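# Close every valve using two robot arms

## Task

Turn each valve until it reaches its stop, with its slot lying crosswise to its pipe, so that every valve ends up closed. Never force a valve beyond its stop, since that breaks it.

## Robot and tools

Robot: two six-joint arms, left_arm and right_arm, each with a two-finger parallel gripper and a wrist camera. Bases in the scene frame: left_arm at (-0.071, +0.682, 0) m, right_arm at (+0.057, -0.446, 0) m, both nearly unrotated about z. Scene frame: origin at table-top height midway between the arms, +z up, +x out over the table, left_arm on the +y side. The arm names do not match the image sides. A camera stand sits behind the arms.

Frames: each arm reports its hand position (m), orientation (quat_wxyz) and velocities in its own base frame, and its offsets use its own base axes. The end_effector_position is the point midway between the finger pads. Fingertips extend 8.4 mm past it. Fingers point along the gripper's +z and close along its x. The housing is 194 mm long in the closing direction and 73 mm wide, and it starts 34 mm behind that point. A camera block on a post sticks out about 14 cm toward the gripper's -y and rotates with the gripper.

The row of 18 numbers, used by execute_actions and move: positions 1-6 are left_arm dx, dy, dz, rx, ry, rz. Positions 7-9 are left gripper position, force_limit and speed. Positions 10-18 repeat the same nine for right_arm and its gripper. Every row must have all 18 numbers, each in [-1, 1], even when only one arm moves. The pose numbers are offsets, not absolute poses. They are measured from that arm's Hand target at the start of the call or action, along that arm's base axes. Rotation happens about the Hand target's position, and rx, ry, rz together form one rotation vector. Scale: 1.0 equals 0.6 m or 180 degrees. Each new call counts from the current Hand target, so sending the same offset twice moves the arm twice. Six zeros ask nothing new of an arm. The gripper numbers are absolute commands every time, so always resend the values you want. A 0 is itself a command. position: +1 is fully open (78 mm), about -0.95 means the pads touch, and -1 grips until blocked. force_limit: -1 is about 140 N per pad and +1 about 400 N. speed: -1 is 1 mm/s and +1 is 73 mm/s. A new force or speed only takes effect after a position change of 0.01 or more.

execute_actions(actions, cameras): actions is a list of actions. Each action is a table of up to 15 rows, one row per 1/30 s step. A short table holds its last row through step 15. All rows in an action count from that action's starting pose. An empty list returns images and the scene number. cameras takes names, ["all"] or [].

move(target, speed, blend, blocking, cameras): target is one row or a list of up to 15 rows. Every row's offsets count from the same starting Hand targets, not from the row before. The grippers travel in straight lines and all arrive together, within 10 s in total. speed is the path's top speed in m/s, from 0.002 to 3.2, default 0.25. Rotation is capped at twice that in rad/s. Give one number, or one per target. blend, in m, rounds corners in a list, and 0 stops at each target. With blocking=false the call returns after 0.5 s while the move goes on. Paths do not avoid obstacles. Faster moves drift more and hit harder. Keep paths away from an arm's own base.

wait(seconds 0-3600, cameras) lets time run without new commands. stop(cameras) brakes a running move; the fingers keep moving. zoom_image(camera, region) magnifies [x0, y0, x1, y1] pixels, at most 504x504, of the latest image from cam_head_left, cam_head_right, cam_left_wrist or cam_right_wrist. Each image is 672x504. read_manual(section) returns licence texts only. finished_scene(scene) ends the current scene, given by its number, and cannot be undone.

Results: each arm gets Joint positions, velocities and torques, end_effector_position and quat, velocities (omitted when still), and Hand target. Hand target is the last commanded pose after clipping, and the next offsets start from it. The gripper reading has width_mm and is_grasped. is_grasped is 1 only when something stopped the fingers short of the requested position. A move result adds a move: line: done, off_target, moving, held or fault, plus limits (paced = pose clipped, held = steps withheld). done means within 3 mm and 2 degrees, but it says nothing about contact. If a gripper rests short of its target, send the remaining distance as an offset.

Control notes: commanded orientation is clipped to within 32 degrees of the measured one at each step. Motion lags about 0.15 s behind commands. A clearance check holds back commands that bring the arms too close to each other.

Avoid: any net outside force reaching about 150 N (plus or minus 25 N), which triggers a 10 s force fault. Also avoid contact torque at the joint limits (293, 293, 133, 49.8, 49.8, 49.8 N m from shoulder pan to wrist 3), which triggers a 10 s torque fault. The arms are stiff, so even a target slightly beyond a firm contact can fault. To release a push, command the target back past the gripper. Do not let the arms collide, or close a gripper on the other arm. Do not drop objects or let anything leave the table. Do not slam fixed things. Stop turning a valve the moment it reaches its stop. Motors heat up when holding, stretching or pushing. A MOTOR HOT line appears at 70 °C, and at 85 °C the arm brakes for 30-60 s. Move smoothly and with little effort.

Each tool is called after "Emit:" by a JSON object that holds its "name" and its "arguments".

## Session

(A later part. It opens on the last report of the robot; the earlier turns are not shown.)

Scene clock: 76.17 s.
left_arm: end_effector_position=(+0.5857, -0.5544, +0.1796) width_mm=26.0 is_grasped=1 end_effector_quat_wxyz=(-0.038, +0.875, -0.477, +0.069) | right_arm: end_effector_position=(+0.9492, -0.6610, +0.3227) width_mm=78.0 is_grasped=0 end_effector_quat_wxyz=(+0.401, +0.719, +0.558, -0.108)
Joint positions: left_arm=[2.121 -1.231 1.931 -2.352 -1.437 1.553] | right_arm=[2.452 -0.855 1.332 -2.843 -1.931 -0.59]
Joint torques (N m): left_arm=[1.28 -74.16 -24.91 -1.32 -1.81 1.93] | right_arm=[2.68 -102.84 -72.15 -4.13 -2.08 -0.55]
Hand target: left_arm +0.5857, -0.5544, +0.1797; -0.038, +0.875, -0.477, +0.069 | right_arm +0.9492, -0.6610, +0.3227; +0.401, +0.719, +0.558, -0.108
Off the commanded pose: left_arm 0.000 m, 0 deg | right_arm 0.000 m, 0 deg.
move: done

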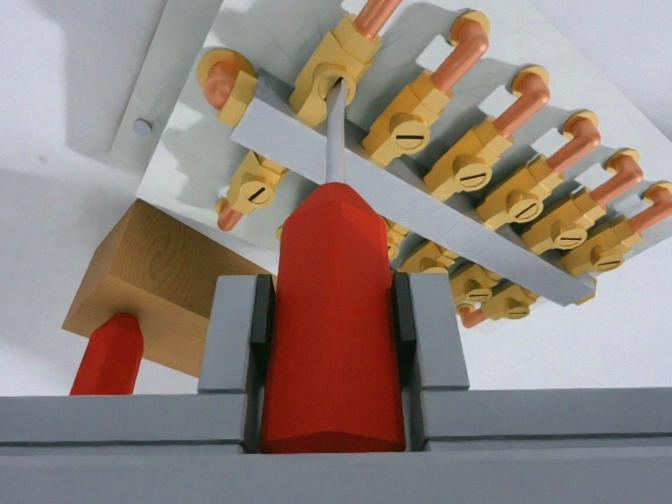

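Emit:
{"name": "move", "arguments": {"target": [[-0.0002,0.0,0.0016,0,0,0,-1,-1,-0.6,0,0,0,0,0,0,1,1,1],[-0.0010,0.0008,0.0016,-0.0142,0,0.09,-1,-1,-0.6,0,0,0,0,0,0,1,1,1],[-0.0008,0.0008,0,-0.0142,0,0.09,-1,-1,-0.6,0,0,0,0,0,0,1,1,1]], "speed": 0.02, "cameras": ["cam_left_wrist"]}}

Emit:
{"name": "zoom_image", "arguments": {"camera": "cam_left_wrist", "region": [310, 60, 370, 120]}}

Scene clock: 84.33 s.
left_arm: end_effector_position=(+0.5852, -0.5540, +0.1800) width_mm=26.0 is_grasped=1 end_effector_quat_wxyz=(-0.027, +0.934, -0.347, +0.073) | right_arm: end_effector_position=(+0.9492, -0.6610, +0.3227) width_mm=78.0 is_grasped=0 end_effector_quat_wxyz=(+0.401, +0.719, +0.558, -0.108)
Joint positions: left_arm=[2.121 -1.233 1.932 -2.352 -1.437 1.268] | right_arm=[2.452 -0.855 1.332 -2.843 -1.931 -0.59]
Joint torques (N m): left_arm=[3.65 -91.19 -34.63 -7.77 4.1 -1.89] | right_arm=[1.94 -101.33 -71.95 -4 -2.48 -0.42]
Hand target: left_arm +0.5852, -0.5539, +0.1797; -0.027, +0.934, -0.347, +0.073 | right_arm +0.9492, -0.6610, +0.3227; +0.401, +0.719, +0.558, -0.108
Off the commanded pose: left_arm 0.000 m, 0 deg | right_arm 0.000 m, 0 deg.
move: done

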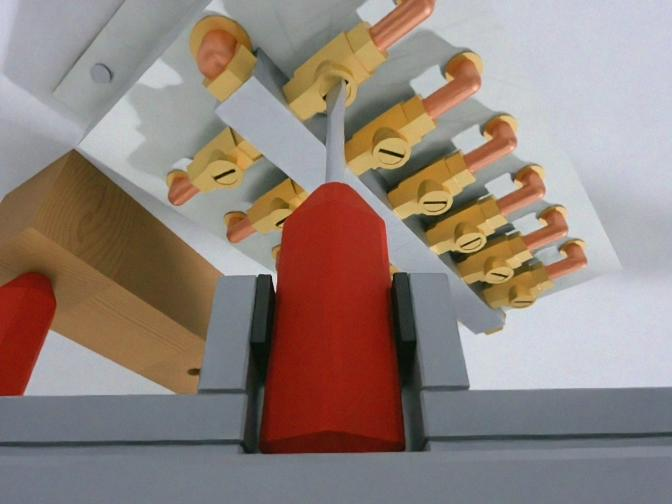

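Scaled by 8.400.

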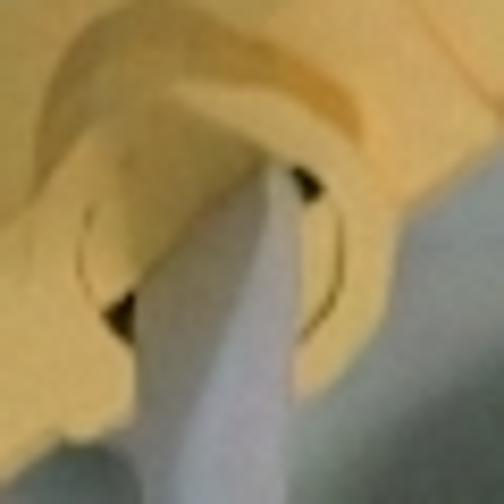

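Emit:
{"name": "move", "arguments": {"target": [[0,0.0,0.0016,0,0,0,-1,-1,-0.6,0,0,0,0,0,0,1,1,1],[0,-0.0016,0.0016,0.0046,0,-0.0291,-1,-1,-0.6,0,0,0,0,0,0,1,1,1],[0.0002,-0.0016,-0.0002,0.0046,0,-0.0291,-1,-1,-0.6,0,0,0,0,0,0,1,1,1]], "speed": 0.02, "cameras": ["cam_left_wrist"]}}

Emit:
{"name": "zoom_image", "arguments": {"camera": "cam_left_wrist", "region": [310, 60, 370, 120]}}

Scene clock: 88.93 s.
left_arm: end_effector_position=(+0.5853, -0.5550, +0.1799) width_mm=26.0 is_grasped=1 end_effector_quat_wxyz=(-0.031, +0.917, -0.390, +0.072) | right_arm: end_effector_position=(+0.9492, -0.6610, +0.3227) width_mm=78.0 is_grasped=0 end_effector_quat_wxyz=(+0.401, +0.719, +0.558, -0.108)
Joint positions: left_arm=[2.12 -1.231 1.93 -2.352 -1.437 1.359] | right_arm=[2.452 -0.855 1.332 -2.843 -1.931 -0.59]
Joint torques (N m): left_arm=[3.36 -86.9 -31.67 -7.31 4.77 2.45] | right_arm=[2.83 -102.33 -72.91 -4.22 -2.31 -0.25]
Hand target: left_arm +0.5853, -0.5549, +0.1795; -0.031, +0.917, -0.390, +0.072 | right_arm +0.9492, -0.6610, +0.3227; +0.401, +0.719, +0.558, -0.108
Off the commanded pose: left_arm 0.000 m, 0 deg | right_arm 0.000 m, 0 deg.
move: done

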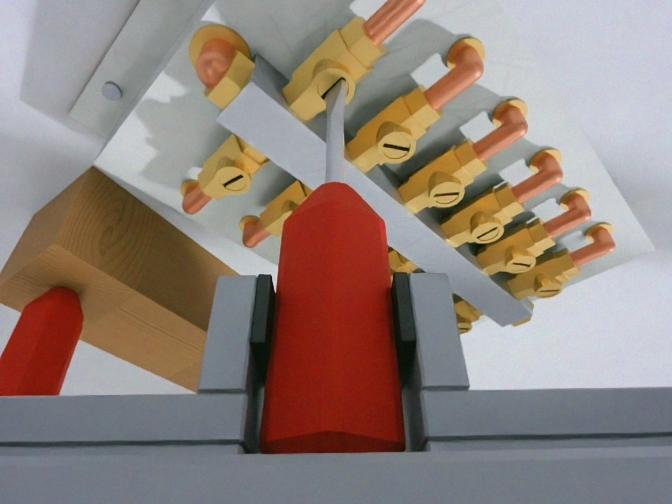

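Scaled by 8.400.

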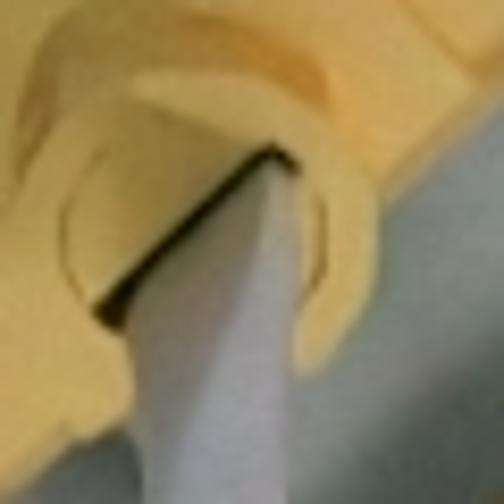

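Emit:
{"name": "move", "arguments": {"target": [[0,0.00025,0,0,0,0,-1,-1,-0.6,0,0,0,0,0,0,1,1,1]], "speed": 0.01}}

Emit:
{"name": "move", "arguments": {"target": [[0,0.00017,0,0,0,0,-1,-1,-0.6,0,0,0,0,0,0,1,1,1]], "speed": 0.01}}

Emit:
{"name": "move", "arguments": {"target": [[0,0.00017,0,0,0,0,-1,-1,-0.6,0,0,0,0,0,0,1,1,1]], "speed": 0.01, "cameras": ["cam_left_wrist"]}}

Emit:
{"name": "zoom_image", "arguments": {"camera": "cam_left_wrist", "region": [310, 60, 370, 120]}}

Scene clock: 89.60 s.
left_arm: end_effector_position=(+0.5853, -0.5547, +0.1796) width_mm=26.0 is_grasped=1 end_effector_quat_wxyz=(-0.031, +0.917, -0.390, +0.072) | right_arm: end_effector_position=(+0.9492, -0.6610, +0.3227) width_mm=78.0 is_grasped=0 end_effector_quat_wxyz=(+0.401, +0.719, +0.558, -0.108)
Joint positions: left_arm=[2.12 -1.231 1.931 -2.352 -1.437 1.359] | right_arm=[2.452 -0.855 1.332 -2.843 -1.931 -0.59]
Joint torques (N m): left_arm=[17.1 -77.72 -21.01 -4.01 2.47 2.44] | right_arm=[1.53 -103.28 -72.76 -4.03 -2.45 -0.05]
Hand target: left_arm +0.5853, -0.5547, +0.1795; -0.031, +0.917, -0.390, +0.072 | right_arm +0.9492, -0.6610, +0.3227; +0.401, +0.719, +0.558, -0.108
Off the commanded pose: left_arm 0.000 m, 0 deg | right_arm 0.000 m, 0 deg.
move: done

Scene clock: 90.10 s.
left_arm: end_effector_position=(+0.5853, -0.5546, +0.1795) width_mm=26.0 is_grasped=1 end_effector_quat_wxyz=(-0.031, +0.917, -0.390, +0.072) | right_arm: end_effector_position=(+0.9492, -0.6610, +0.3227) width_mm=78.0 is_grasped=0 end_effector_quat_wxyz=(+0.401, +0.719, +0.558, -0.108)
Joint positions: left_arm=[2.121 -1.231 1.931 -2.352 -1.437 1.36] | right_arm=[2.452 -0.855 1.332 -2.843 -1.931 -0.59]
Joint torques (N m): left_arm=[17.48 -98.6 -19.1 -3.76 -0.05 2.43] | right_arm=[1.85 -102.03 -73.02 -4.16 -2.31 -0.13]
Hand target: left_arm +0.5853, -0.5546, +0.1795; -0.031, +0.917, -0.390, +0.072 | right_arm +0.9492, -0.6610, +0.3227; +0.401, +0.719, +0.558, -0.108
Off the commanded pose: left_arm 0.000 m, 0 deg | right_arm 0.000 m, 0 deg.
move: done

Scene clock: 90.60 s.
left_arm: end_effector_position=(+0.5853, -0.5545, +0.1795) width_mm=26.0 is_grasped=1 end_effector_quat_wxyz=(-0.031, +0.917, -0.390, +0.072) | right_arm: end_effector_position=(+0.9492, -0.6610, +0.3227) width_mm=78.0 is_grasped=0 end_effector_quat_wxyz=(+0.401, +0.719, +0.558, -0.108)
Joint positions: left_arm=[2.121 -1.231 1.931 -2.352 -1.437 1.36] | right_arm=[2.452 -0.855 1.332 -2.843 -1.931 -0.59]
Joint torques (N m): left_arm=[18.37 -101.17 -20.29 -3.83 -2.96 2.49] | right_arm=[2.23 -102.37 -72.97 -4.03 -2.01 -0.18]
Hand target: left_arm +0.5853, -0.5545, +0.1795; -0.031, +0.917, -0.390, +0.072 | right_arm +0.9492, -0.6610, +0.3227; +0.401, +0.719, +0.558, -0.108
Off the commanded pose: left_arm 0.000 m, 0 deg | right_arm 0.000 m, 0 deg.
move: done

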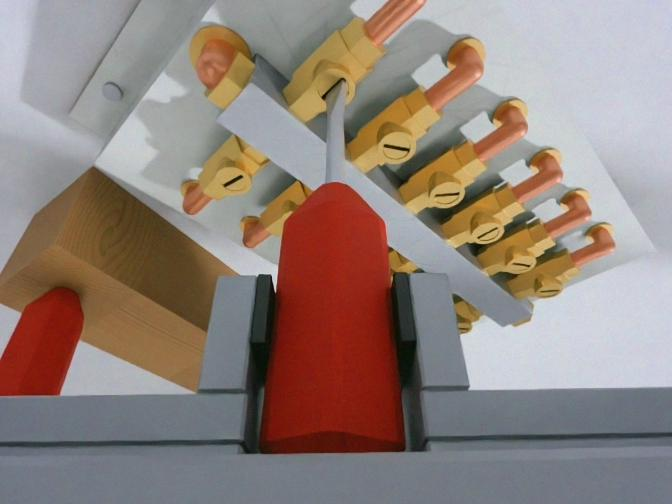

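Scaled by 8.400.

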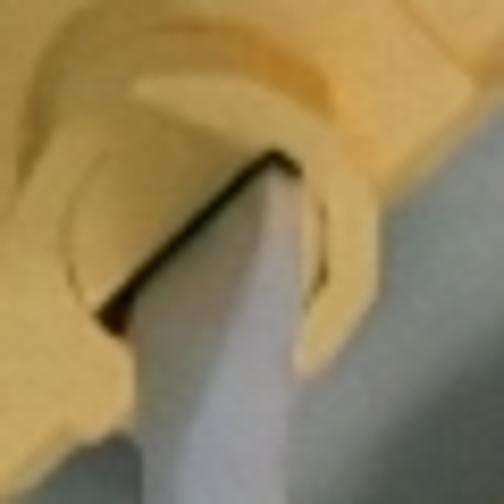

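Emit:
{"name": "move", "arguments": {"target": [[0.00013,0,-0.0008,0,0,0,-1,-1,-0.6,0,0,0,0,0,0,1,1,1]], "speed": 0.01}}

Emit:
{"name": "move", "arguments": {"target": [[0.00013,0,-0.0008,0,0,0,-1,-1,-0.6,0,0,0,0,0,0,1,1,1]], "speed": 0.01, "cameras": ["cam_left_wrist"]}}

Emit:
{"name": "zoom_image", "arguments": {"camera": "cam_left_wrist", "region": [310, 60, 370, 120]}}

Scene clock: 91.23 s.
left_arm: end_effector_position=(+0.5854, -0.5545, +0.1792) width_mm=26.0 is_grasped=1 end_effector_quat_wxyz=(-0.031, +0.917, -0.390, +0.072) | right_arm: end_effector_position=(+0.9492, -0.6610, +0.3227) width_mm=78.0 is_grasped=0 end_effector_quat_wxyz=(+0.401, +0.719, +0.558, -0.108)
Joint positions: left_arm=[2.121 -1.231 1.931 -2.353 -1.437 1.36] | right_arm=[2.452 -0.855 1.332 -2.843 -1.931 -0.59]
Joint torques (N m): left_arm=[19.58 -35.6 -16.78 -2.26 -3.57 2.29] | right_arm=[1.68 -103.27 -72.71 -3.91 -2.27 -0.24]
Hand target: left_arm +0.5854, -0.5545, +0.1791; -0.031, +0.917, -0.390, +0.072 | right_arm +0.9492, -0.6610, +0.3227; +0.401, +0.719, +0.558, -0.108
Off the commanded pose: left_arm 0.000 m, 0 deg | right_arm 0.000 m, 0 deg.
move: done

Scene clock: 91.73 s.
left_arm: end_effector_position=(+0.5855, -0.5546, +0.1787) width_mm=26.0 is_grasped=1 end_effector_quat_wxyz=(-0.031, +0.917, -0.390, +0.072) | right_arm: end_effector_position=(+0.9492, -0.6610, +0.3227) width_mm=78.0 is_grasped=0 end_effector_quat_wxyz=(+0.401, +0.719, +0.558, -0.108)
Joint positions: left_arm=[2.121 -1.23 1.931 -2.354 -1.437 1.36] | right_arm=[2.452 -0.855 1.332 -2.843 -1.931 -0.59]
Joint torques (N m): left_arm=[22.52 -3.68 -1.75 1.08 -3.49 2.43] | right_arm=[2.68 -102.99 -73.33 -3.85 -2.23 -0.46]
Hand target: left_arm +0.5855, -0.5545, +0.1786; -0.031, +0.917, -0.390, +0.072 | right_arm +0.9492, -0.6610, +0.3227; +0.401, +0.719, +0.558, -0.108
Off the commanded pose: left_arm 0.000 m, 0 deg | right_arm 0.000 m, 0 deg.
move: done

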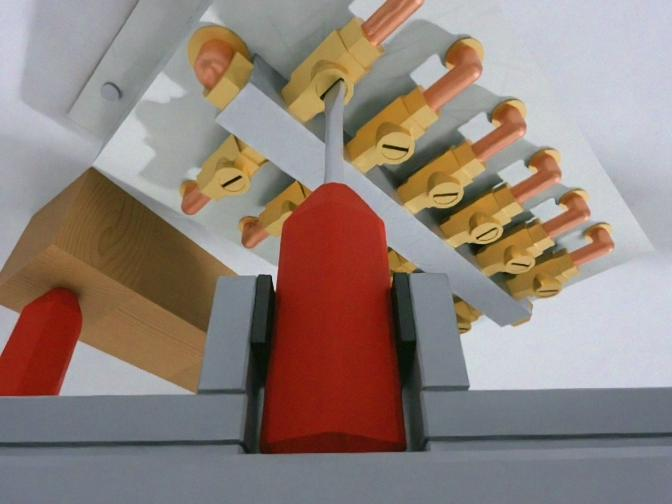

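Scaled by 8.400.

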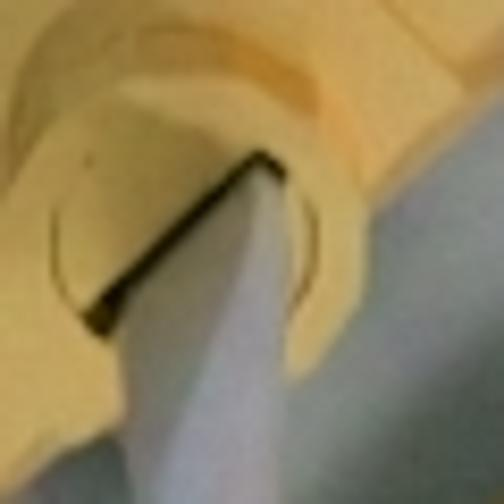

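Emit:
{"name": "move", "arguments": {"target": [[-0.00026,0,0.0016,0,0,0,-1,-1,-0.6,0,0,0,0,0,0,1,1,1]], "speed": 0.01, "cameras": ["cam_left_wrist"]}}

Emit:
{"name": "zoom_image", "arguments": {"camera": "cam_left_wrist", "region": [310, 60, 370, 120]}}

Scene clock: 92.33 s.
left_arm: end_effector_position=(+0.5853, -0.5544, +0.1793) width_mm=26.0 is_grasped=1 end_effector_quat_wxyz=(-0.031, +0.917, -0.390, +0.072) | right_arm: end_effector_position=(+0.9492, -0.6610, +0.3227) width_mm=78.0 is_grasped=0 end_effector_quat_wxyz=(+0.401, +0.719, +0.558, -0.108)
Joint positions: left_arm=[2.121 -1.231 1.931 -2.352 -1.437 1.36] | right_arm=[2.452 -0.855 1.332 -2.843 -1.931 -0.59]
Joint torques (N m): left_arm=[-7.91 -87.2 -21.73 2.77 -2.52 -1.33] | right_arm=[2.1 -104 -72.81 -4.28 -2.24 -0.16]
Hand target: left_arm +0.5853, -0.5545, +0.1795; -0.031, +0.917, -0.390, +0.072 | right_arm +0.9492, -0.6610, +0.3227; +0.401, +0.719, +0.558, -0.108
Off the commanded pose: left_arm 0.000 m, 0 deg | right_arm 0.000 m, 0 deg.
move: done

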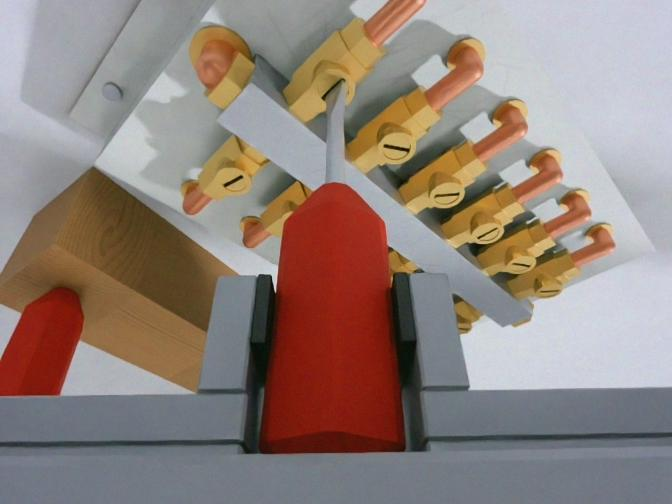

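Scaled by 8.400.

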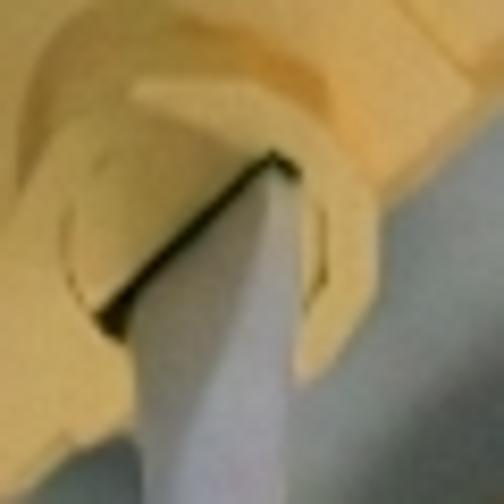

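Emit:
{"name": "move", "arguments": {"target": [[0.00035,0.00031,0.00005,0.0052,0,-0.0329,-1,-1,-0.6,0,0,0,0,0,0,1,1,1]], "speed": 0.05, "cameras": ["cam_left_wrist"]}}

Emit:
{"name": "zoom_image", "arguments": {"camera": "cam_left_wrist", "region": [310, 60, 370, 120]}}

Scene clock: 94.10 s.
left_arm: end_effector_position=(+0.5855, -0.5543, +0.1795) width_mm=26.0 is_grasped=1 end_effector_quat_wxyz=(-0.035, +0.896, -0.437, +0.070) | right_arm: end_effector_position=(+0.9492, -0.6610, +0.3227) width_mm=78.0 is_grasped=0 end_effector_quat_wxyz=(+0.401, +0.719, +0.558, -0.108)
Joint positions: left_arm=[2.121 -1.231 1.931 -2.352 -1.437 1.464] | right_arm=[2.452 -0.855 1.332 -2.843 -1.931 -0.59]
Joint torques (N m): left_arm=[14.26 -111.81 -45.04 -6.78 4.41 2.65] | right_arm=[1.43 -103.1 -73.26 -4.21 -2.12 -0.17]
Hand target: left_arm +0.5856, -0.5543, +0.1796; -0.035, +0.896, -0.438, +0.070 | right_arm +0.9492, -0.6610, +0.3227; +0.401, +0.719, +0.558, -0.108
Off the commanded pose: left_arm 0.000 m, 0 deg | right_arm 0.000 m, 0 deg.
move: done

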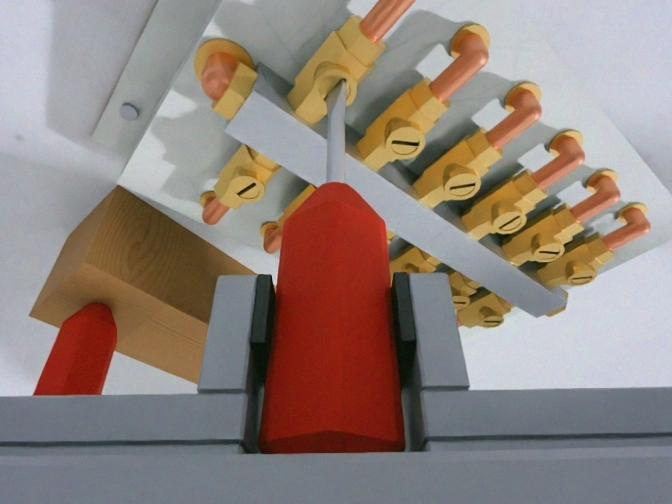

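Scaled by 8.400.

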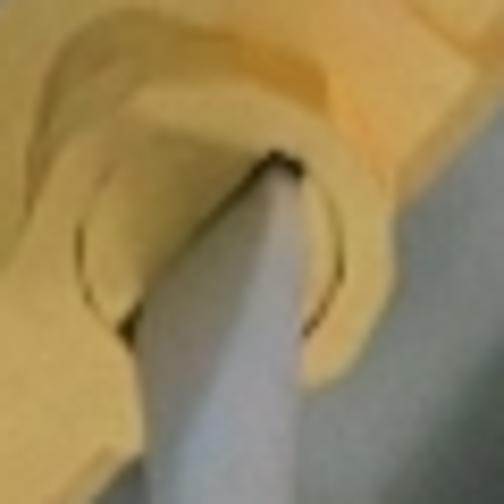

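Emit:
{"name": "move", "arguments": {"target": [[0.00038,0.0005,0.00005,0.0069,0,-0.0439,-1,-1,-0.6,0,0,0,0,0,0,1,1,1]], "speed": 0.05, "cameras": ["cam_left_wrist"]}}

Emit:
{"name": "zoom_image", "arguments": {"camera": "cam_left_wrist", "region": [310, 60, 370, 120]}}

Scene clock: 96.07 s.
left_arm: end_effector_position=(+0.5858, -0.5540, +0.1796) width_mm=26.0 is_grasped=1 end_effector_quat_wxyz=(-0.039, +0.863, -0.499, +0.068) | right_arm: end_effector_position=(+0.9492, -0.6610, +0.3227) width_mm=78.0 is_grasped=0 end_effector_quat_wxyz=(+0.401, +0.719, +0.558, -0.108)
Joint positions: left_arm=[2.121 -1.232 1.931 -2.353 -1.437 1.604] | right_arm=[2.452 -0.855 1.332 -2.843 -1.931 -0.59]
Joint torques (N m): left_arm=[16.62 -144.69 -34.36 -7.53 -3.03 2.94] | right_arm=[2.65 -102.35 -72.93 -4.08 -2.4 -0.38]
Hand target: left_arm +0.5858, -0.5540, +0.1796; -0.039, +0.863, -0.499, +0.068 | right_arm +0.9492, -0.6610, +0.3227; +0.401, +0.719, +0.558, -0.108
Off the commanded pose: left_arm 0.000 m, 0 deg | right_arm 0.000 m, 0 deg.
move: done

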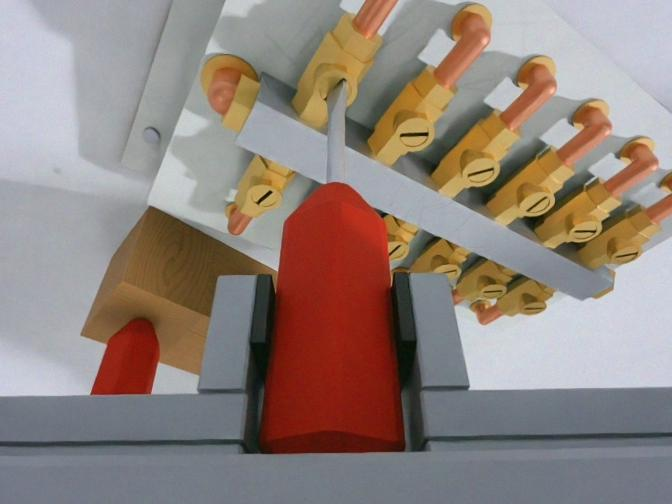

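Scaled by 8.400.

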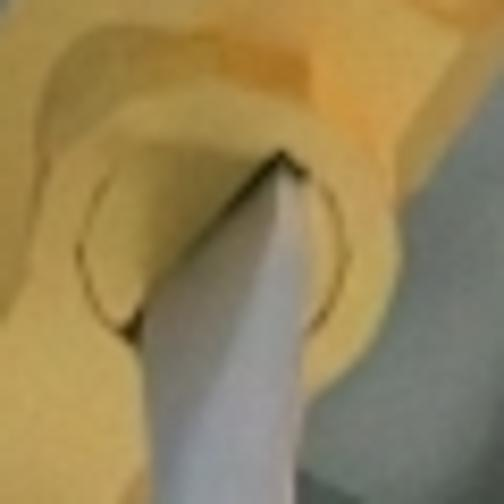

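Emit:
{"name": "move", "arguments": {"target": [[0.00113,0.00048,0.00018,0.0137,0,-0.0867,-1,-1,-0.6,0,0,0,0,0,0,1,1,1]], "speed": 0.07, "cameras": ["cam_left_wrist"]}}

Emit:
{"name": "zoom_image", "arguments": {"camera": "cam_left_wrist", "region": [310, 60, 370, 120]}}

Scene clock: 98.87 s.
left_arm: end_effector_position=(+0.5865, -0.5537, +0.1797) width_mm=26.0 is_grasped=1 end_effector_quat_wxyz=(-0.048, +0.786, -0.613, +0.062) | right_arm: end_effector_position=(+0.9492, -0.6610, +0.3227) width_mm=78.0 is_grasped=0 end_effector_quat_wxyz=(+0.401, +0.719, +0.558, -0.108)
Joint positions: left_arm=[2.122 -1.231 1.93 -2.353 -1.437 1.881] | right_arm=[2.452 -0.855 1.332 -2.843 -1.931 -0.59]
Joint torques (N m): left_arm=[20.48 -108.92 -44.61 -3.75 -0.96 2.64] | right_arm=[2.21 -104.75 -72.89 -3.73 -2.65 -0.43]
Hand target: left_arm +0.5865, -0.5537, +0.1797; -0.048, +0.786, -0.613, +0.062 | right_arm +0.9492, -0.6610, +0.3227; +0.401, +0.719, +0.558, -0.108
Off the commanded pose: left_arm 0.000 m, 0 deg | right_arm 0.000 m, 0 deg.
move: done

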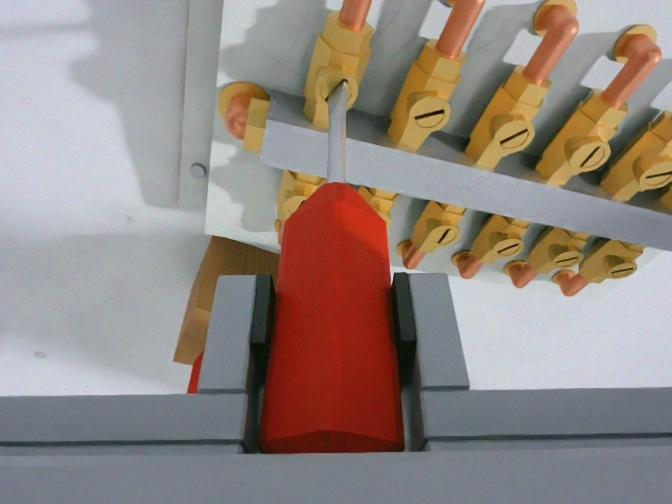

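Scaled by 8.400.

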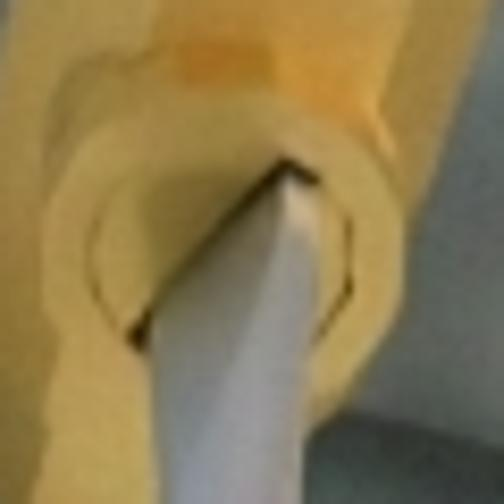

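Emit:
{"name": "move", "arguments": {"target": [[0.00115,0.00015,0.00018,0.013,0,-0.0823,-1,-1,-0.6,0,0,0,0,0,0,1,1,1],[0.0023,0,0.00036,0.026,0,-0.1647,-1,-1,-0.6,0,0,0,0,0,0,1,1,1]], "speed": 0.1, "cameras": ["cam_left_wrist"]}}

Emit:
{"name": "zoom_image", "arguments": {"camera": "cam_left_wrist", "region": [310, 60, 370, 120]}}

Scene clock: 102.43 s.
left_arm: end_effector_position=(+0.5878, -0.5537, +0.1799) width_mm=26.0 is_grasped=1 end_effector_quat_wxyz=(+0.063, -0.601, +0.795, -0.047) | right_arm: end_effector_position=(+0.9492, -0.6610, +0.3227) width_mm=78.0 is_grasped=0 end_effector_quat_wxyz=(+0.401, +0.719, +0.558, -0.108)
Joint positions: left_arm=[2.124 -1.23 1.928 -2.352 -1.437 2.407] | right_arm=[2.452 -0.855 1.332 -2.843 -1.931 -0.59]
Joint torques (N m): left_arm=[27.68 -109.19 -45.4 -4.27 2.25 2.6] | right_arm=[2.22 -103.21 -73.4 -4.19 -2.34 -0.21]
Hand target: left_arm +0.5878, -0.5537, +0.1799; +0.063, -0.601, +0.796, -0.047 | right_arm +0.9492, -0.6610, +0.3227; +0.401, +0.719, +0.558, -0.108
Off the commanded pose: left_arm 0.000 m, 0 deg | right_arm 0.000 m, 0 deg.
move: done

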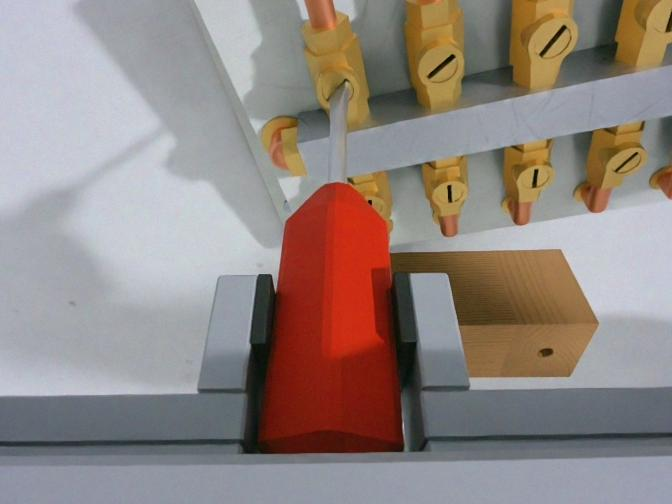

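Scaled by 8.400.

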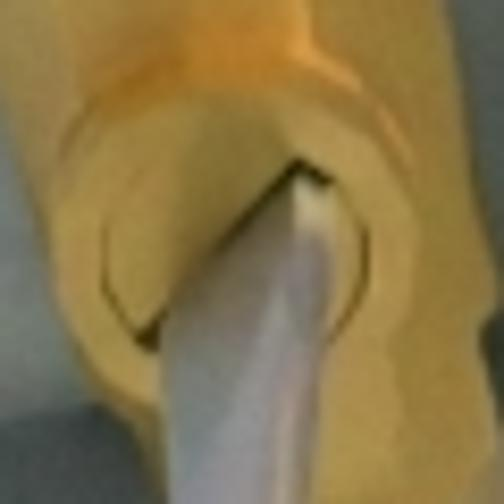

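Emit:
{"name": "move", "arguments": {"target": [[-0.00107,-0.0022,-0.00017,0,0,0,-1,-1,-0.6,0,0,0,0,0,0,1,1,1]], "speed": 0.02, "cameras": ["cam_left_wrist"]}}

Emit:
{"name": "zoom_image", "arguments": {"camera": "cam_left_wrist", "region": [310, 60, 370, 120]}}

Scene clock: 103.37 s.
left_arm: end_effector_position=(+0.5872, -0.5550, +0.1798) width_mm=26.0 is_grasped=1 end_effector_quat_wxyz=(+0.063, -0.601, +0.796, -0.047) | right_arm: end_effector_position=(+0.9492, -0.6610, +0.3227) width_mm=78.0 is_grasped=0 end_effector_quat_wxyz=(+0.401, +0.719, +0.558, -0.108)
Joint positions: left_arm=[2.122 -1.23 1.928 -2.352 -1.437 2.405] | right_arm=[2.452 -0.855 1.332 -2.843 -1.931 -0.59]
Joint torques (N m): left_arm=[-13.31 -99.75 -45.76 -3.95 6.29 -1.58] | right_arm=[1.44 -103.08 -72.96 -3.81 -2.32 -0.21]
Hand target: left_arm +0.5872, -0.5551, +0.1798; +0.063, -0.601, +0.796, -0.047 | right_arm +0.9492, -0.6610, +0.3227; +0.401, +0.719, +0.558, -0.108
Off the commanded pose: left_arm 0.000 m, 0 deg | right_arm 0.000 m, 0 deg.
move: done

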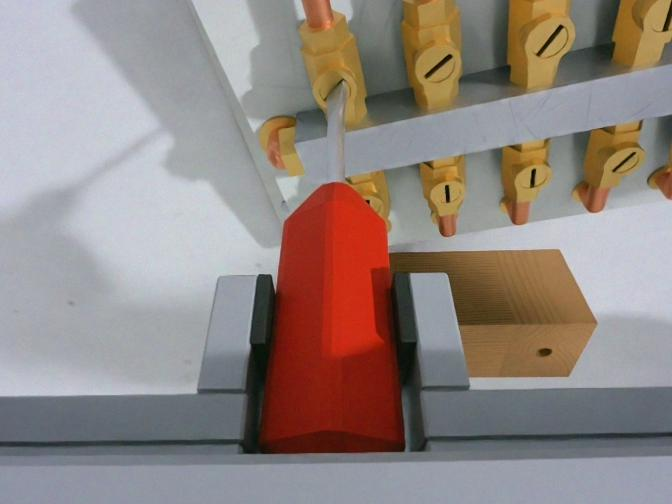

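Scaled by 8.400.

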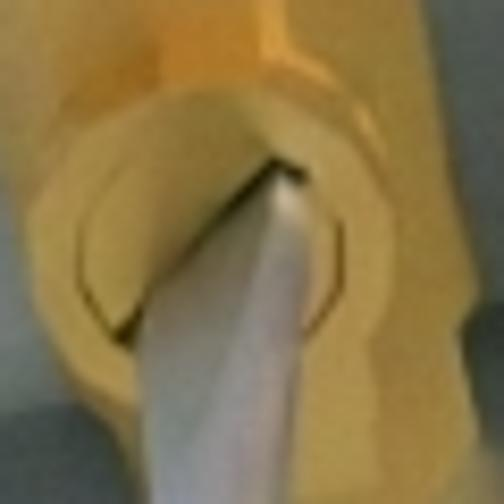

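Emit:
{"name": "move", "arguments": {"target": [[0.0005,-0.0007,0.00008,0.013,0,-0.0823,-1,-1,-0.6,0,0,0,0,0,0,1,1,1],[0.0007,-0.0011,0.00012,0.02,0,-0.1262,-1,-1,-0.6,0,0,0,0,0,0,1,1,1]], "speed": 0.07, "cameras": ["cam_left_wrist"]}}

Emit:
{"name": "zoom_image", "arguments": {"camera": "cam_left_wrist", "region": [290, 40, 390, 140]}}

Scene clock: 107.13 s.
left_arm: end_effector_position=(+0.5876, -0.5557, +0.1799) width_mm=26.0 is_grasped=1 end_effector_quat_wxyz=(+0.071, -0.430, +0.899, -0.034) | right_arm: end_effector_position=(+0.9492, -0.6610, +0.3227) width_mm=78.0 is_grasped=0 end_effector_quat_wxyz=(+0.401, +0.719, +0.558, -0.108)
Joint positions: left_arm=[2.122 -1.229 1.926 -2.351 -1.437 2.806] | right_arm=[2.452 -0.855 1.332 -2.843 -1.931 -0.59]
Joint torques (N m): left_arm=[-6.64 -99.1 -45.58 -4.69 6.17 2.24] | right_arm=[2.18 -103.24 -73.37 -3.85 -2.63 -0.1]
Hand target: left_arm +0.5876, -0.5557, +0.1799; +0.071, -0.430, +0.899, -0.034 | right_arm +0.9492, -0.6610, +0.3227; +0.401, +0.719, +0.558, -0.108
Off the commanded pose: left_arm 0.000 m, 0 deg | right_arm 0.000 m, 0 deg.
move: done

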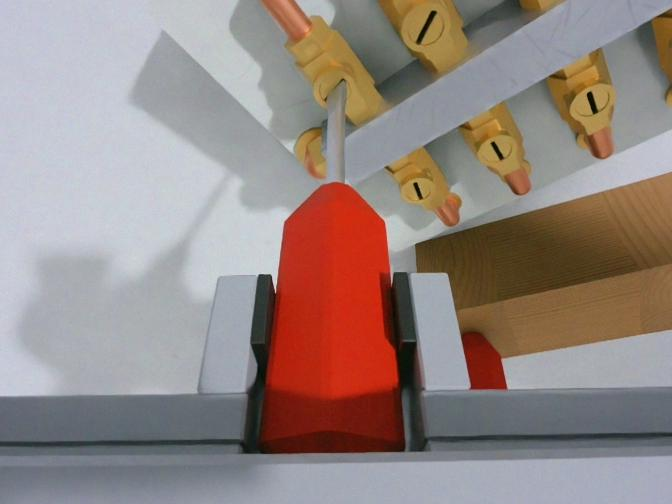

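Scaled by 5.040.

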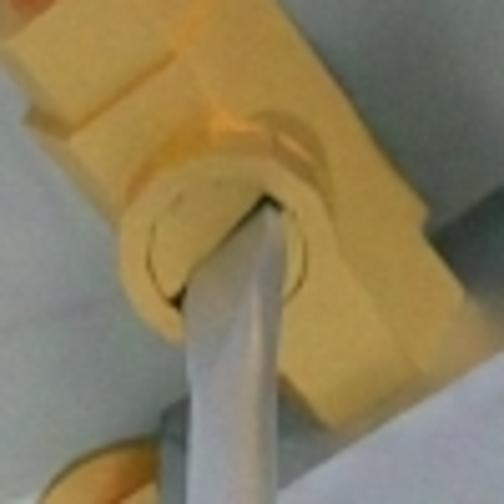

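Emit:
{"name": "move", "arguments": {"target": [[0.0001,-0.0002,0.00001,0.0035,0,-0.022,-1,-1,-0.6,0,0,0,0,0,0,1,1,1]], "speed": 0.05}}

Emit:
{"name": "move", "arguments": {"target": [[0.0001,-0.0002,0.00001,0.0026,0,-0.0165,-1,-1,-0.6,0,0,0,0,0,0,1,1,1]], "speed": 0.05, "cameras": ["cam_left_wrist"]}}

Emit:
{"name": "zoom_image", "arguments": {"camera": "cam_left_wrist", "region": [290, 40, 390, 140]}}

Scene clock: 108.50 s.
left_arm: end_effector_position=(+0.5877, -0.5558, +0.1799) width_mm=26.0 is_grasped=1 end_effector_quat_wxyz=(+0.072, -0.398, +0.914, -0.031) | right_arm: end_effector_position=(+0.9492, -0.6610, +0.3227) width_mm=78.0 is_grasped=0 end_effector_quat_wxyz=(+0.401, +0.719, +0.558, -0.108)
Joint positions: left_arm=[2.122 -1.228 1.926 -2.351 -1.437 2.876] | right_arm=[2.452 -0.855 1.332 -2.843 -1.931 -0.59]
Joint torques (N m): left_arm=[-10.32 -100.36 -45.26 -3.93 7.07 2.91] | right_arm=[1.14 -104.87 -73.79 -3.45 -2.69 -0.27]
Hand target: left_arm +0.5877, -0.5558, +0.1799; +0.072, -0.398, +0.914, -0.031 | right_arm +0.9492, -0.6610, +0.3227; +0.401, +0.719, +0.558, -0.108
Off the commanded pose: left_arm 0.000 m, 0 deg | right_arm 0.000 m, 0 deg.
move: done

Scene clock: 109.47 s.
left_arm: end_effector_position=(+0.5877, -0.5560, +0.1799) width_mm=26.0 is_grasped=1 end_effector_quat_wxyz=(+0.073, -0.374, +0.924, -0.029) | right_arm: end_effector_position=(+0.9492, -0.6610, +0.3227) width_mm=78.0 is_grasped=0 end_effector_quat_wxyz=(+0.401, +0.719, +0.558, -0.108)
Joint positions: left_arm=[2.122 -1.228 1.925 -2.351 -1.437 2.929] | right_arm=[2.452 -0.855 1.332 -2.843 -1.931 -0.59]
Joint torques (N m): left_arm=[-8.45 -98.93 -45.39 -4.27 5.6 1.84] | right_arm=[1.79 -104.23 -73.56 -3.78 -2.47 -0.05]
Hand target: left_arm +0.5877, -0.5560, +0.1799; +0.073, -0.374, +0.924, -0.029 | right_arm +0.9492, -0.6610, +0.3227; +0.401, +0.719, +0.558, -0.108
Off the commanded pose: left_arm 0.000 m, 0 deg | right_arm 0.000 m, 0 deg.
move: done

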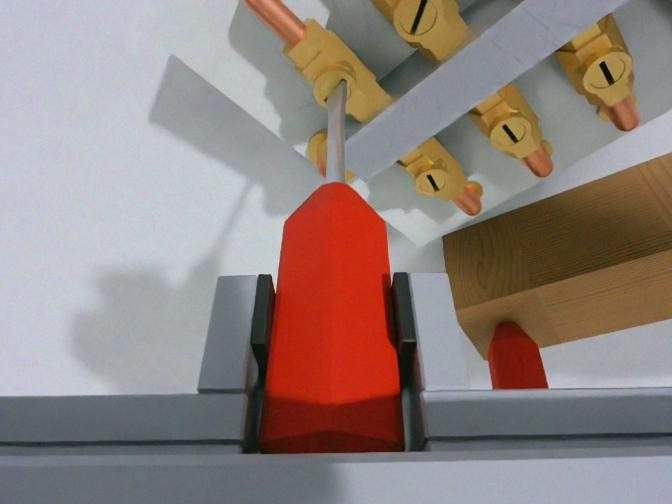

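Scaled by 5.040.

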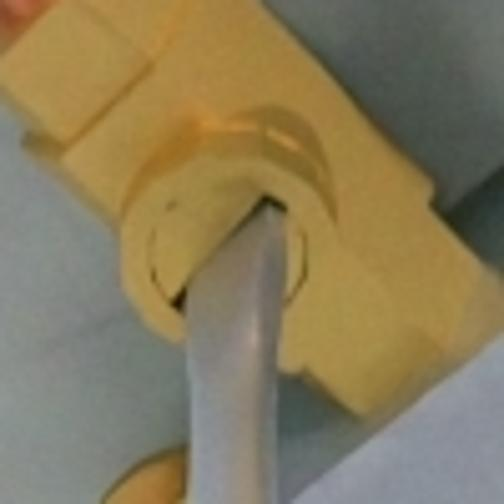

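Emit:
{"name": "move", "arguments": {"target": [[0.0001,-0.0002,0.00001,0.0017,0,-0.011,-1,-1,-0.6,0,0,0,0,0,0,1,1,1]], "speed": 0.05}}

Emit:
{"name": "move", "arguments": {"target": [[0.00005,-0.0001,0.00001,0.0017,0,-0.011,-1,-1,-0.6,0,0,0,0,0,0,1,1,1]], "speed": 0.05, "cameras": ["cam_left_wrist"]}}

Emit:
{"name": "zoom_image", "arguments": {"camera": "cam_left_wrist", "region": [290, 40, 390, 140]}}

Scene clock: 110.40 s.
left_arm: end_effector_position=(+0.5878, -0.5561, +0.1799) width_mm=26.0 is_grasped=1 end_effector_quat_wxyz=(+0.073, -0.358, +0.930, -0.028) | right_arm: end_effector_position=(+0.9492, -0.6610, +0.3227) width_mm=78.0 is_grasped=0 end_effector_quat_wxyz=(+0.401, +0.719, +0.558, -0.108)
Joint positions: left_arm=[2.122 -1.228 1.925 -2.351 -1.437 2.964] | right_arm=[2.452 -0.855 1.332 -2.843 -1.931 -0.59]
Joint torques (N m): left_arm=[0.52 -98.2 -45.48 -8.1 -1.34 2.66] | right_arm=[2.89 -101.77 -73.28 -3.73 -2.54 -0.38]
Hand target: left_arm +0.5878, -0.5561, +0.1799; +0.073, -0.358, +0.930, -0.028 | right_arm +0.9492, -0.6610, +0.3227; +0.401, +0.719, +0.558, -0.108
Off the commanded pose: left_arm 0.000 m, 0 deg | right_arm 0.000 m, 0 deg.
move: done

Scene clock: 111.20 s.
left_arm: end_effector_position=(+0.5878, -0.5561, +0.1799) width_mm=26.0 is_grasped=1 end_effector_quat_wxyz=(+0.074, -0.342, +0.936, -0.027) | right_arm: end_effector_position=(+0.9492, -0.6610, +0.3227) width_mm=78.0 is_grasped=0 end_effector_quat_wxyz=(+0.401, +0.719, +0.558, -0.108)
Joint positions: left_arm=[2.122 -1.228 1.925 -2.351 -1.437 2.999] | right_arm=[2.452 -0.855 1.332 -2.843 -1.931 -0.59]
Joint torques (N m): left_arm=[8.45 -98.69 -45.29 -8.75 -1.21 2.83] | right_arm=[1.75 -103.95 -73.32 -4.1 -2.81 -0.26]
Hand target: left_arm +0.5878, -0.5561, +0.1799; +0.074, -0.342, +0.937, -0.027 | right_arm +0.9492, -0.6610, +0.3227; +0.401, +0.719, +0.558, -0.108
Off the commanded pose: left_arm 0.000 m, 0 deg | right_arm 0.000 m, 0 deg.
move: done

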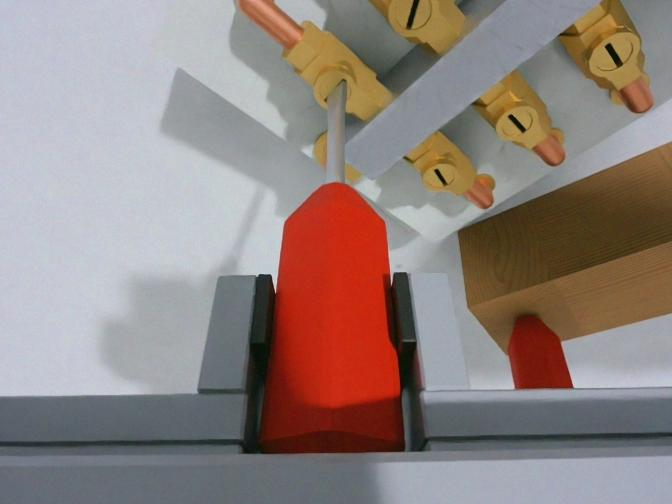

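Scaled by 5.040.

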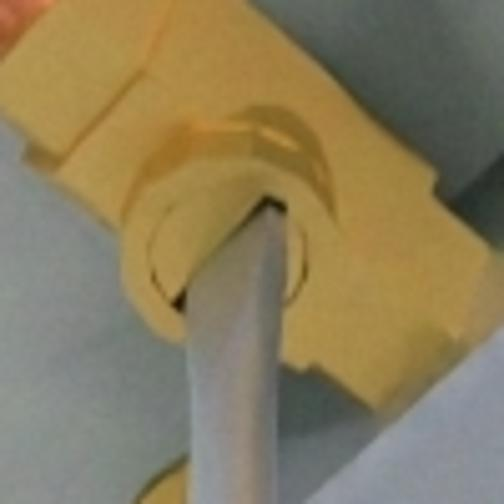

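Emit:
{"name": "move", "arguments": {"target": [[0.00005,-0.0002,0.00001,0.0017,0,-0.011,-1,-1,-0.6,0,0,0,0,0,0,1,1,1]], "speed": 0.05, "cameras": ["cam_left_wrist"]}}

Emit:
{"name": "zoom_image", "arguments": {"camera": "cam_left_wrist", "region": [310, 60, 370, 120]}}

Scene clock: 112.27 s.
left_arm: end_effector_position=(+0.5879, -0.5562, +0.1799) width_mm=26.0 is_grasped=1 end_effector_quat_wxyz=(+0.074, -0.325, +0.942, -0.026) | right_arm: end_effector_position=(+0.9492, -0.6610, +0.3227) width_mm=78.0 is_grasped=0 end_effector_quat_wxyz=(+0.401, +0.719, +0.558, -0.108)
Joint positions: left_arm=[2.122 -1.228 1.925 -2.351 -1.437 3.034] | right_arm=[2.452 -0.855 1.332 -2.843 -1.931 -0.59]
Joint torques (N m): left_arm=[-4.75 -98.61 -45.66 -8.87 -1.2 2.76] | right_arm=[2.18 -103.34 -73.56 -3.8 -2.39 0.03]
Hand target: left_arm +0.5879, -0.5563, +0.1799; +0.074, -0.325, +0.942, -0.026 | right_arm +0.9492, -0.6610, +0.3227; +0.401, +0.719, +0.558, -0.108
Off the commanded pose: left_arm 0.000 m, 0 deg | right_arm 0.000 m, 0 deg.
move: done

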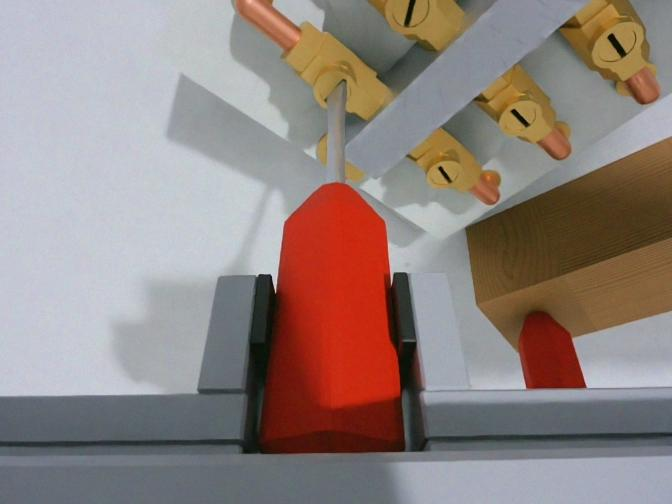

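Scaled by 8.400.

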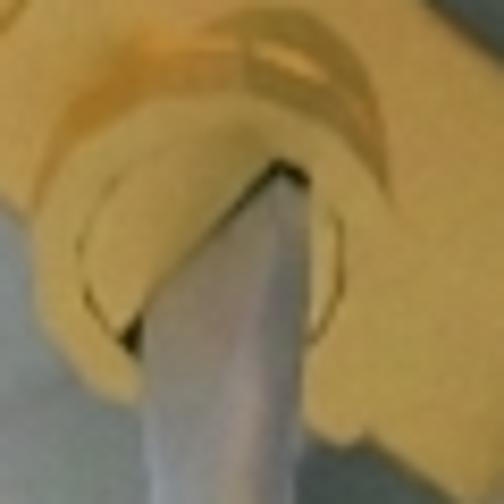

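Emit:
{"name": "move", "arguments": {"target": [[-0.0022,0,0.0132,0,0,0,-1,-1,-0.6,0,0,0,0,0,0,1,1,1]], "speed": 0.03, "cameras": ["cam_left_wrist"]}}

Emit:
{"name": "zoom_image", "arguments": {"camera": "cam_left_wrist", "region": [280, 20, 400, 140]}}

Scene clock: 113.03 s.
left_arm: end_effector_position=(+0.5866, -0.5563, +0.1876) width_mm=26.0 is_grasped=1 end_effector_quat_wxyz=(+0.074, -0.325, +0.942, -0.026) | right_arm: end_effector_position=(+0.9492, -0.6610, +0.3227) width_mm=78.0 is_grasped=0 end_effector_quat_wxyz=(+0.401, +0.719, +0.558, -0.108)
Joint positions: left_arm=[2.121 -1.238 1.922 -2.338 -1.437 3.033] | right_arm=[2.452 -0.855 1.332 -2.843 -1.931 -0.59]
Joint torques (N m): left_arm=[-14.5 -140.16 -46.16 -3.57 5.16 -1.86] | right_arm=[1.16 -103.32 -73.12 -3.54 -2.35 -0.24]
Hand target: left_arm +0.5865, -0.5563, +0.1878; +0.074, -0.325, +0.942, -0.026 | right_arm +0.9492, -0.6610, +0.3227; +0.401, +0.719, +0.558, -0.108
Off the commanded pose: left_arm 0.000 m, 0 deg | right_arm 0.000 m, 0 deg.
move: done

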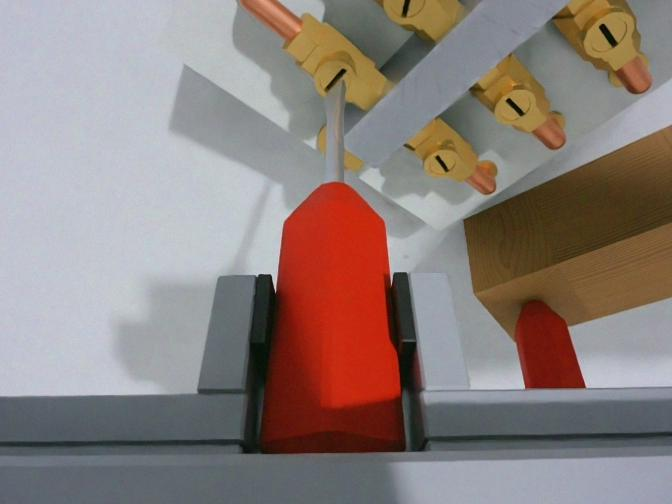

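Scaled by 4.200.

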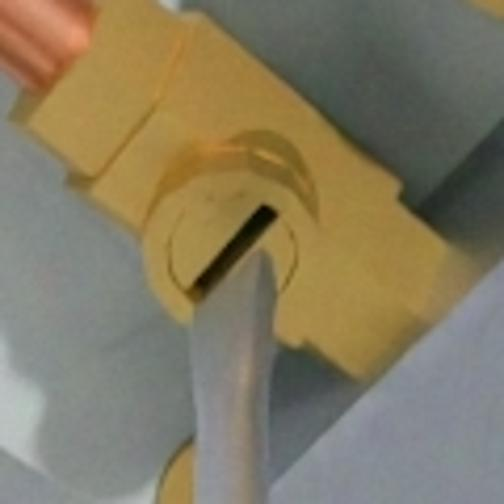

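Emit:
{"name": "move", "arguments": {"target": [[-0.01,0,0.08,0,0,0,-1,-1,-0.6,0,0,0,0,0,0,1,1,1],[-0.0708,-0.0728,0.0787,-0.142,-0.2138,0.2514,-1,-1,-0.6,0,0,0,0,0,0,1,1,1]], "blend": 0.01, "cameras": ["cam_left_wrist"]}}

Emit:
{"name": "zoom_image", "arguments": {"camera": "cam_left_wrist", "region": [220, 100, 420, 300]}}

Scene clock: 116.47 s.
left_arm: end_effector_position=(+0.5441, -0.5999, +0.2351) width_mm=26.0 is_grasped=1 end_effector_quat_wxyz=(-0.303, +0.635, -0.646, +0.297) | right_arm: end_effector_position=(+0.9492, -0.6610, +0.3227) width_mm=78.0 is_grasped=0 end_effector_quat_wxyz=(+0.401, +0.719, +0.558, -0.108)
Joint positions: left_arm=[1.856 -1.26 2.108 -2.742 -0.74 2.016] | right_arm=[2.452 -0.855 1.332 -2.843 -1.931 -0.59]
Joint torques (N m): left_arm=[-15.45 -88.72 -41.59 -4.43 9.41 -1.83] | right_arm=[3.26 -102.8 -74.03 -3.64 -2.64 -0.32]
Hand target: left_arm +0.5441, -0.5999, +0.2351; -0.303, +0.635, -0.645, +0.297 | right_arm +0.9492, -0.6610, +0.3227; +0.401, +0.719, +0.558, -0.108
Off the commanded pose: left_arm 0.000 m, 0 deg | right_arm 0.000 m, 0 deg.
move: done

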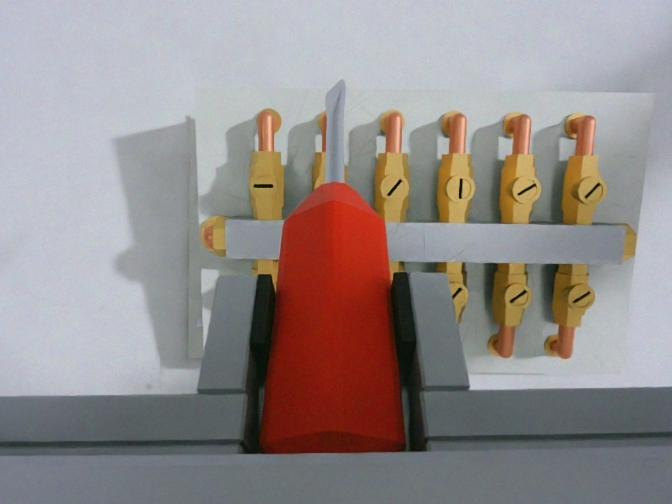

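Scaled by 2.520.

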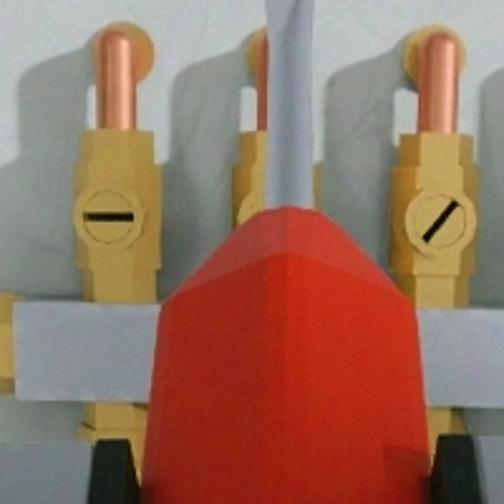

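Emit:
{"name": "zoom_image", "arguments": {"camera": "cam_left_wrist", "region": [300, 70, 370, 190]}}

Emit:
{"name": "zoom_image", "arguments": {"camera": "cam_left_wrist", "region": [210, 150, 290, 230]}}

Scaled by 4.200.

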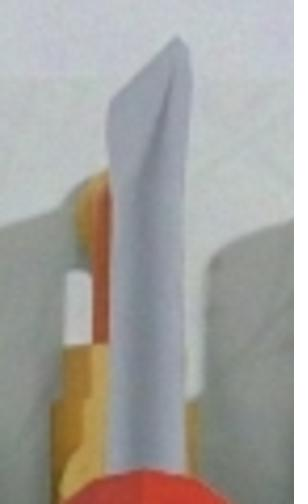

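Scaled by 6.300.

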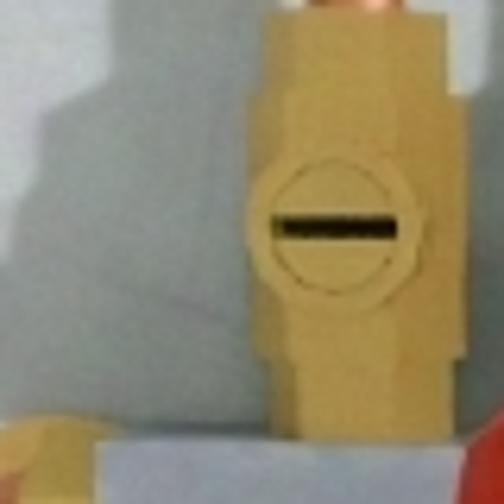

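Emit:
{"name": "zoom_image", "arguments": {"camera": "cam_left_wrist", "region": [370, 150, 500, 230]}}

Emit:
{"name": "zoom_image", "arguments": {"camera": "cam_left_wrist", "region": [490, 150, 620, 230]}}

Emit:
{"name": "zoom_image", "arguments": {"camera": "cam_left_wrist", "region": [480, 260, 610, 340]}}

Scaled by 3.877.

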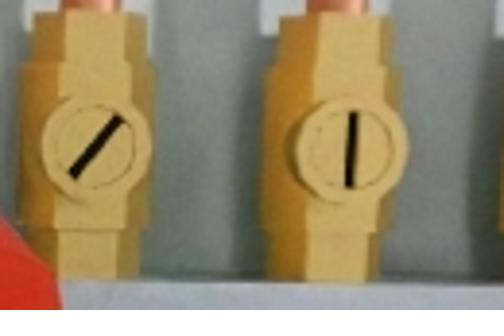

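Scaled by 3.877.

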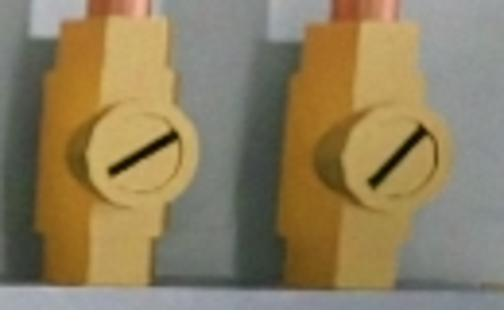

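Scaled by 3.877.

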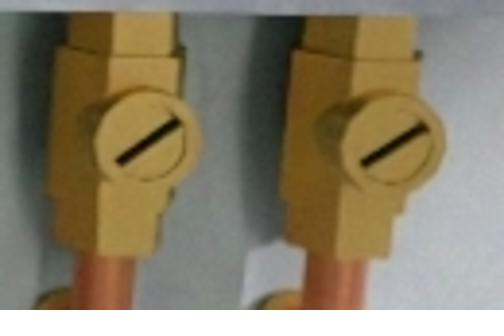

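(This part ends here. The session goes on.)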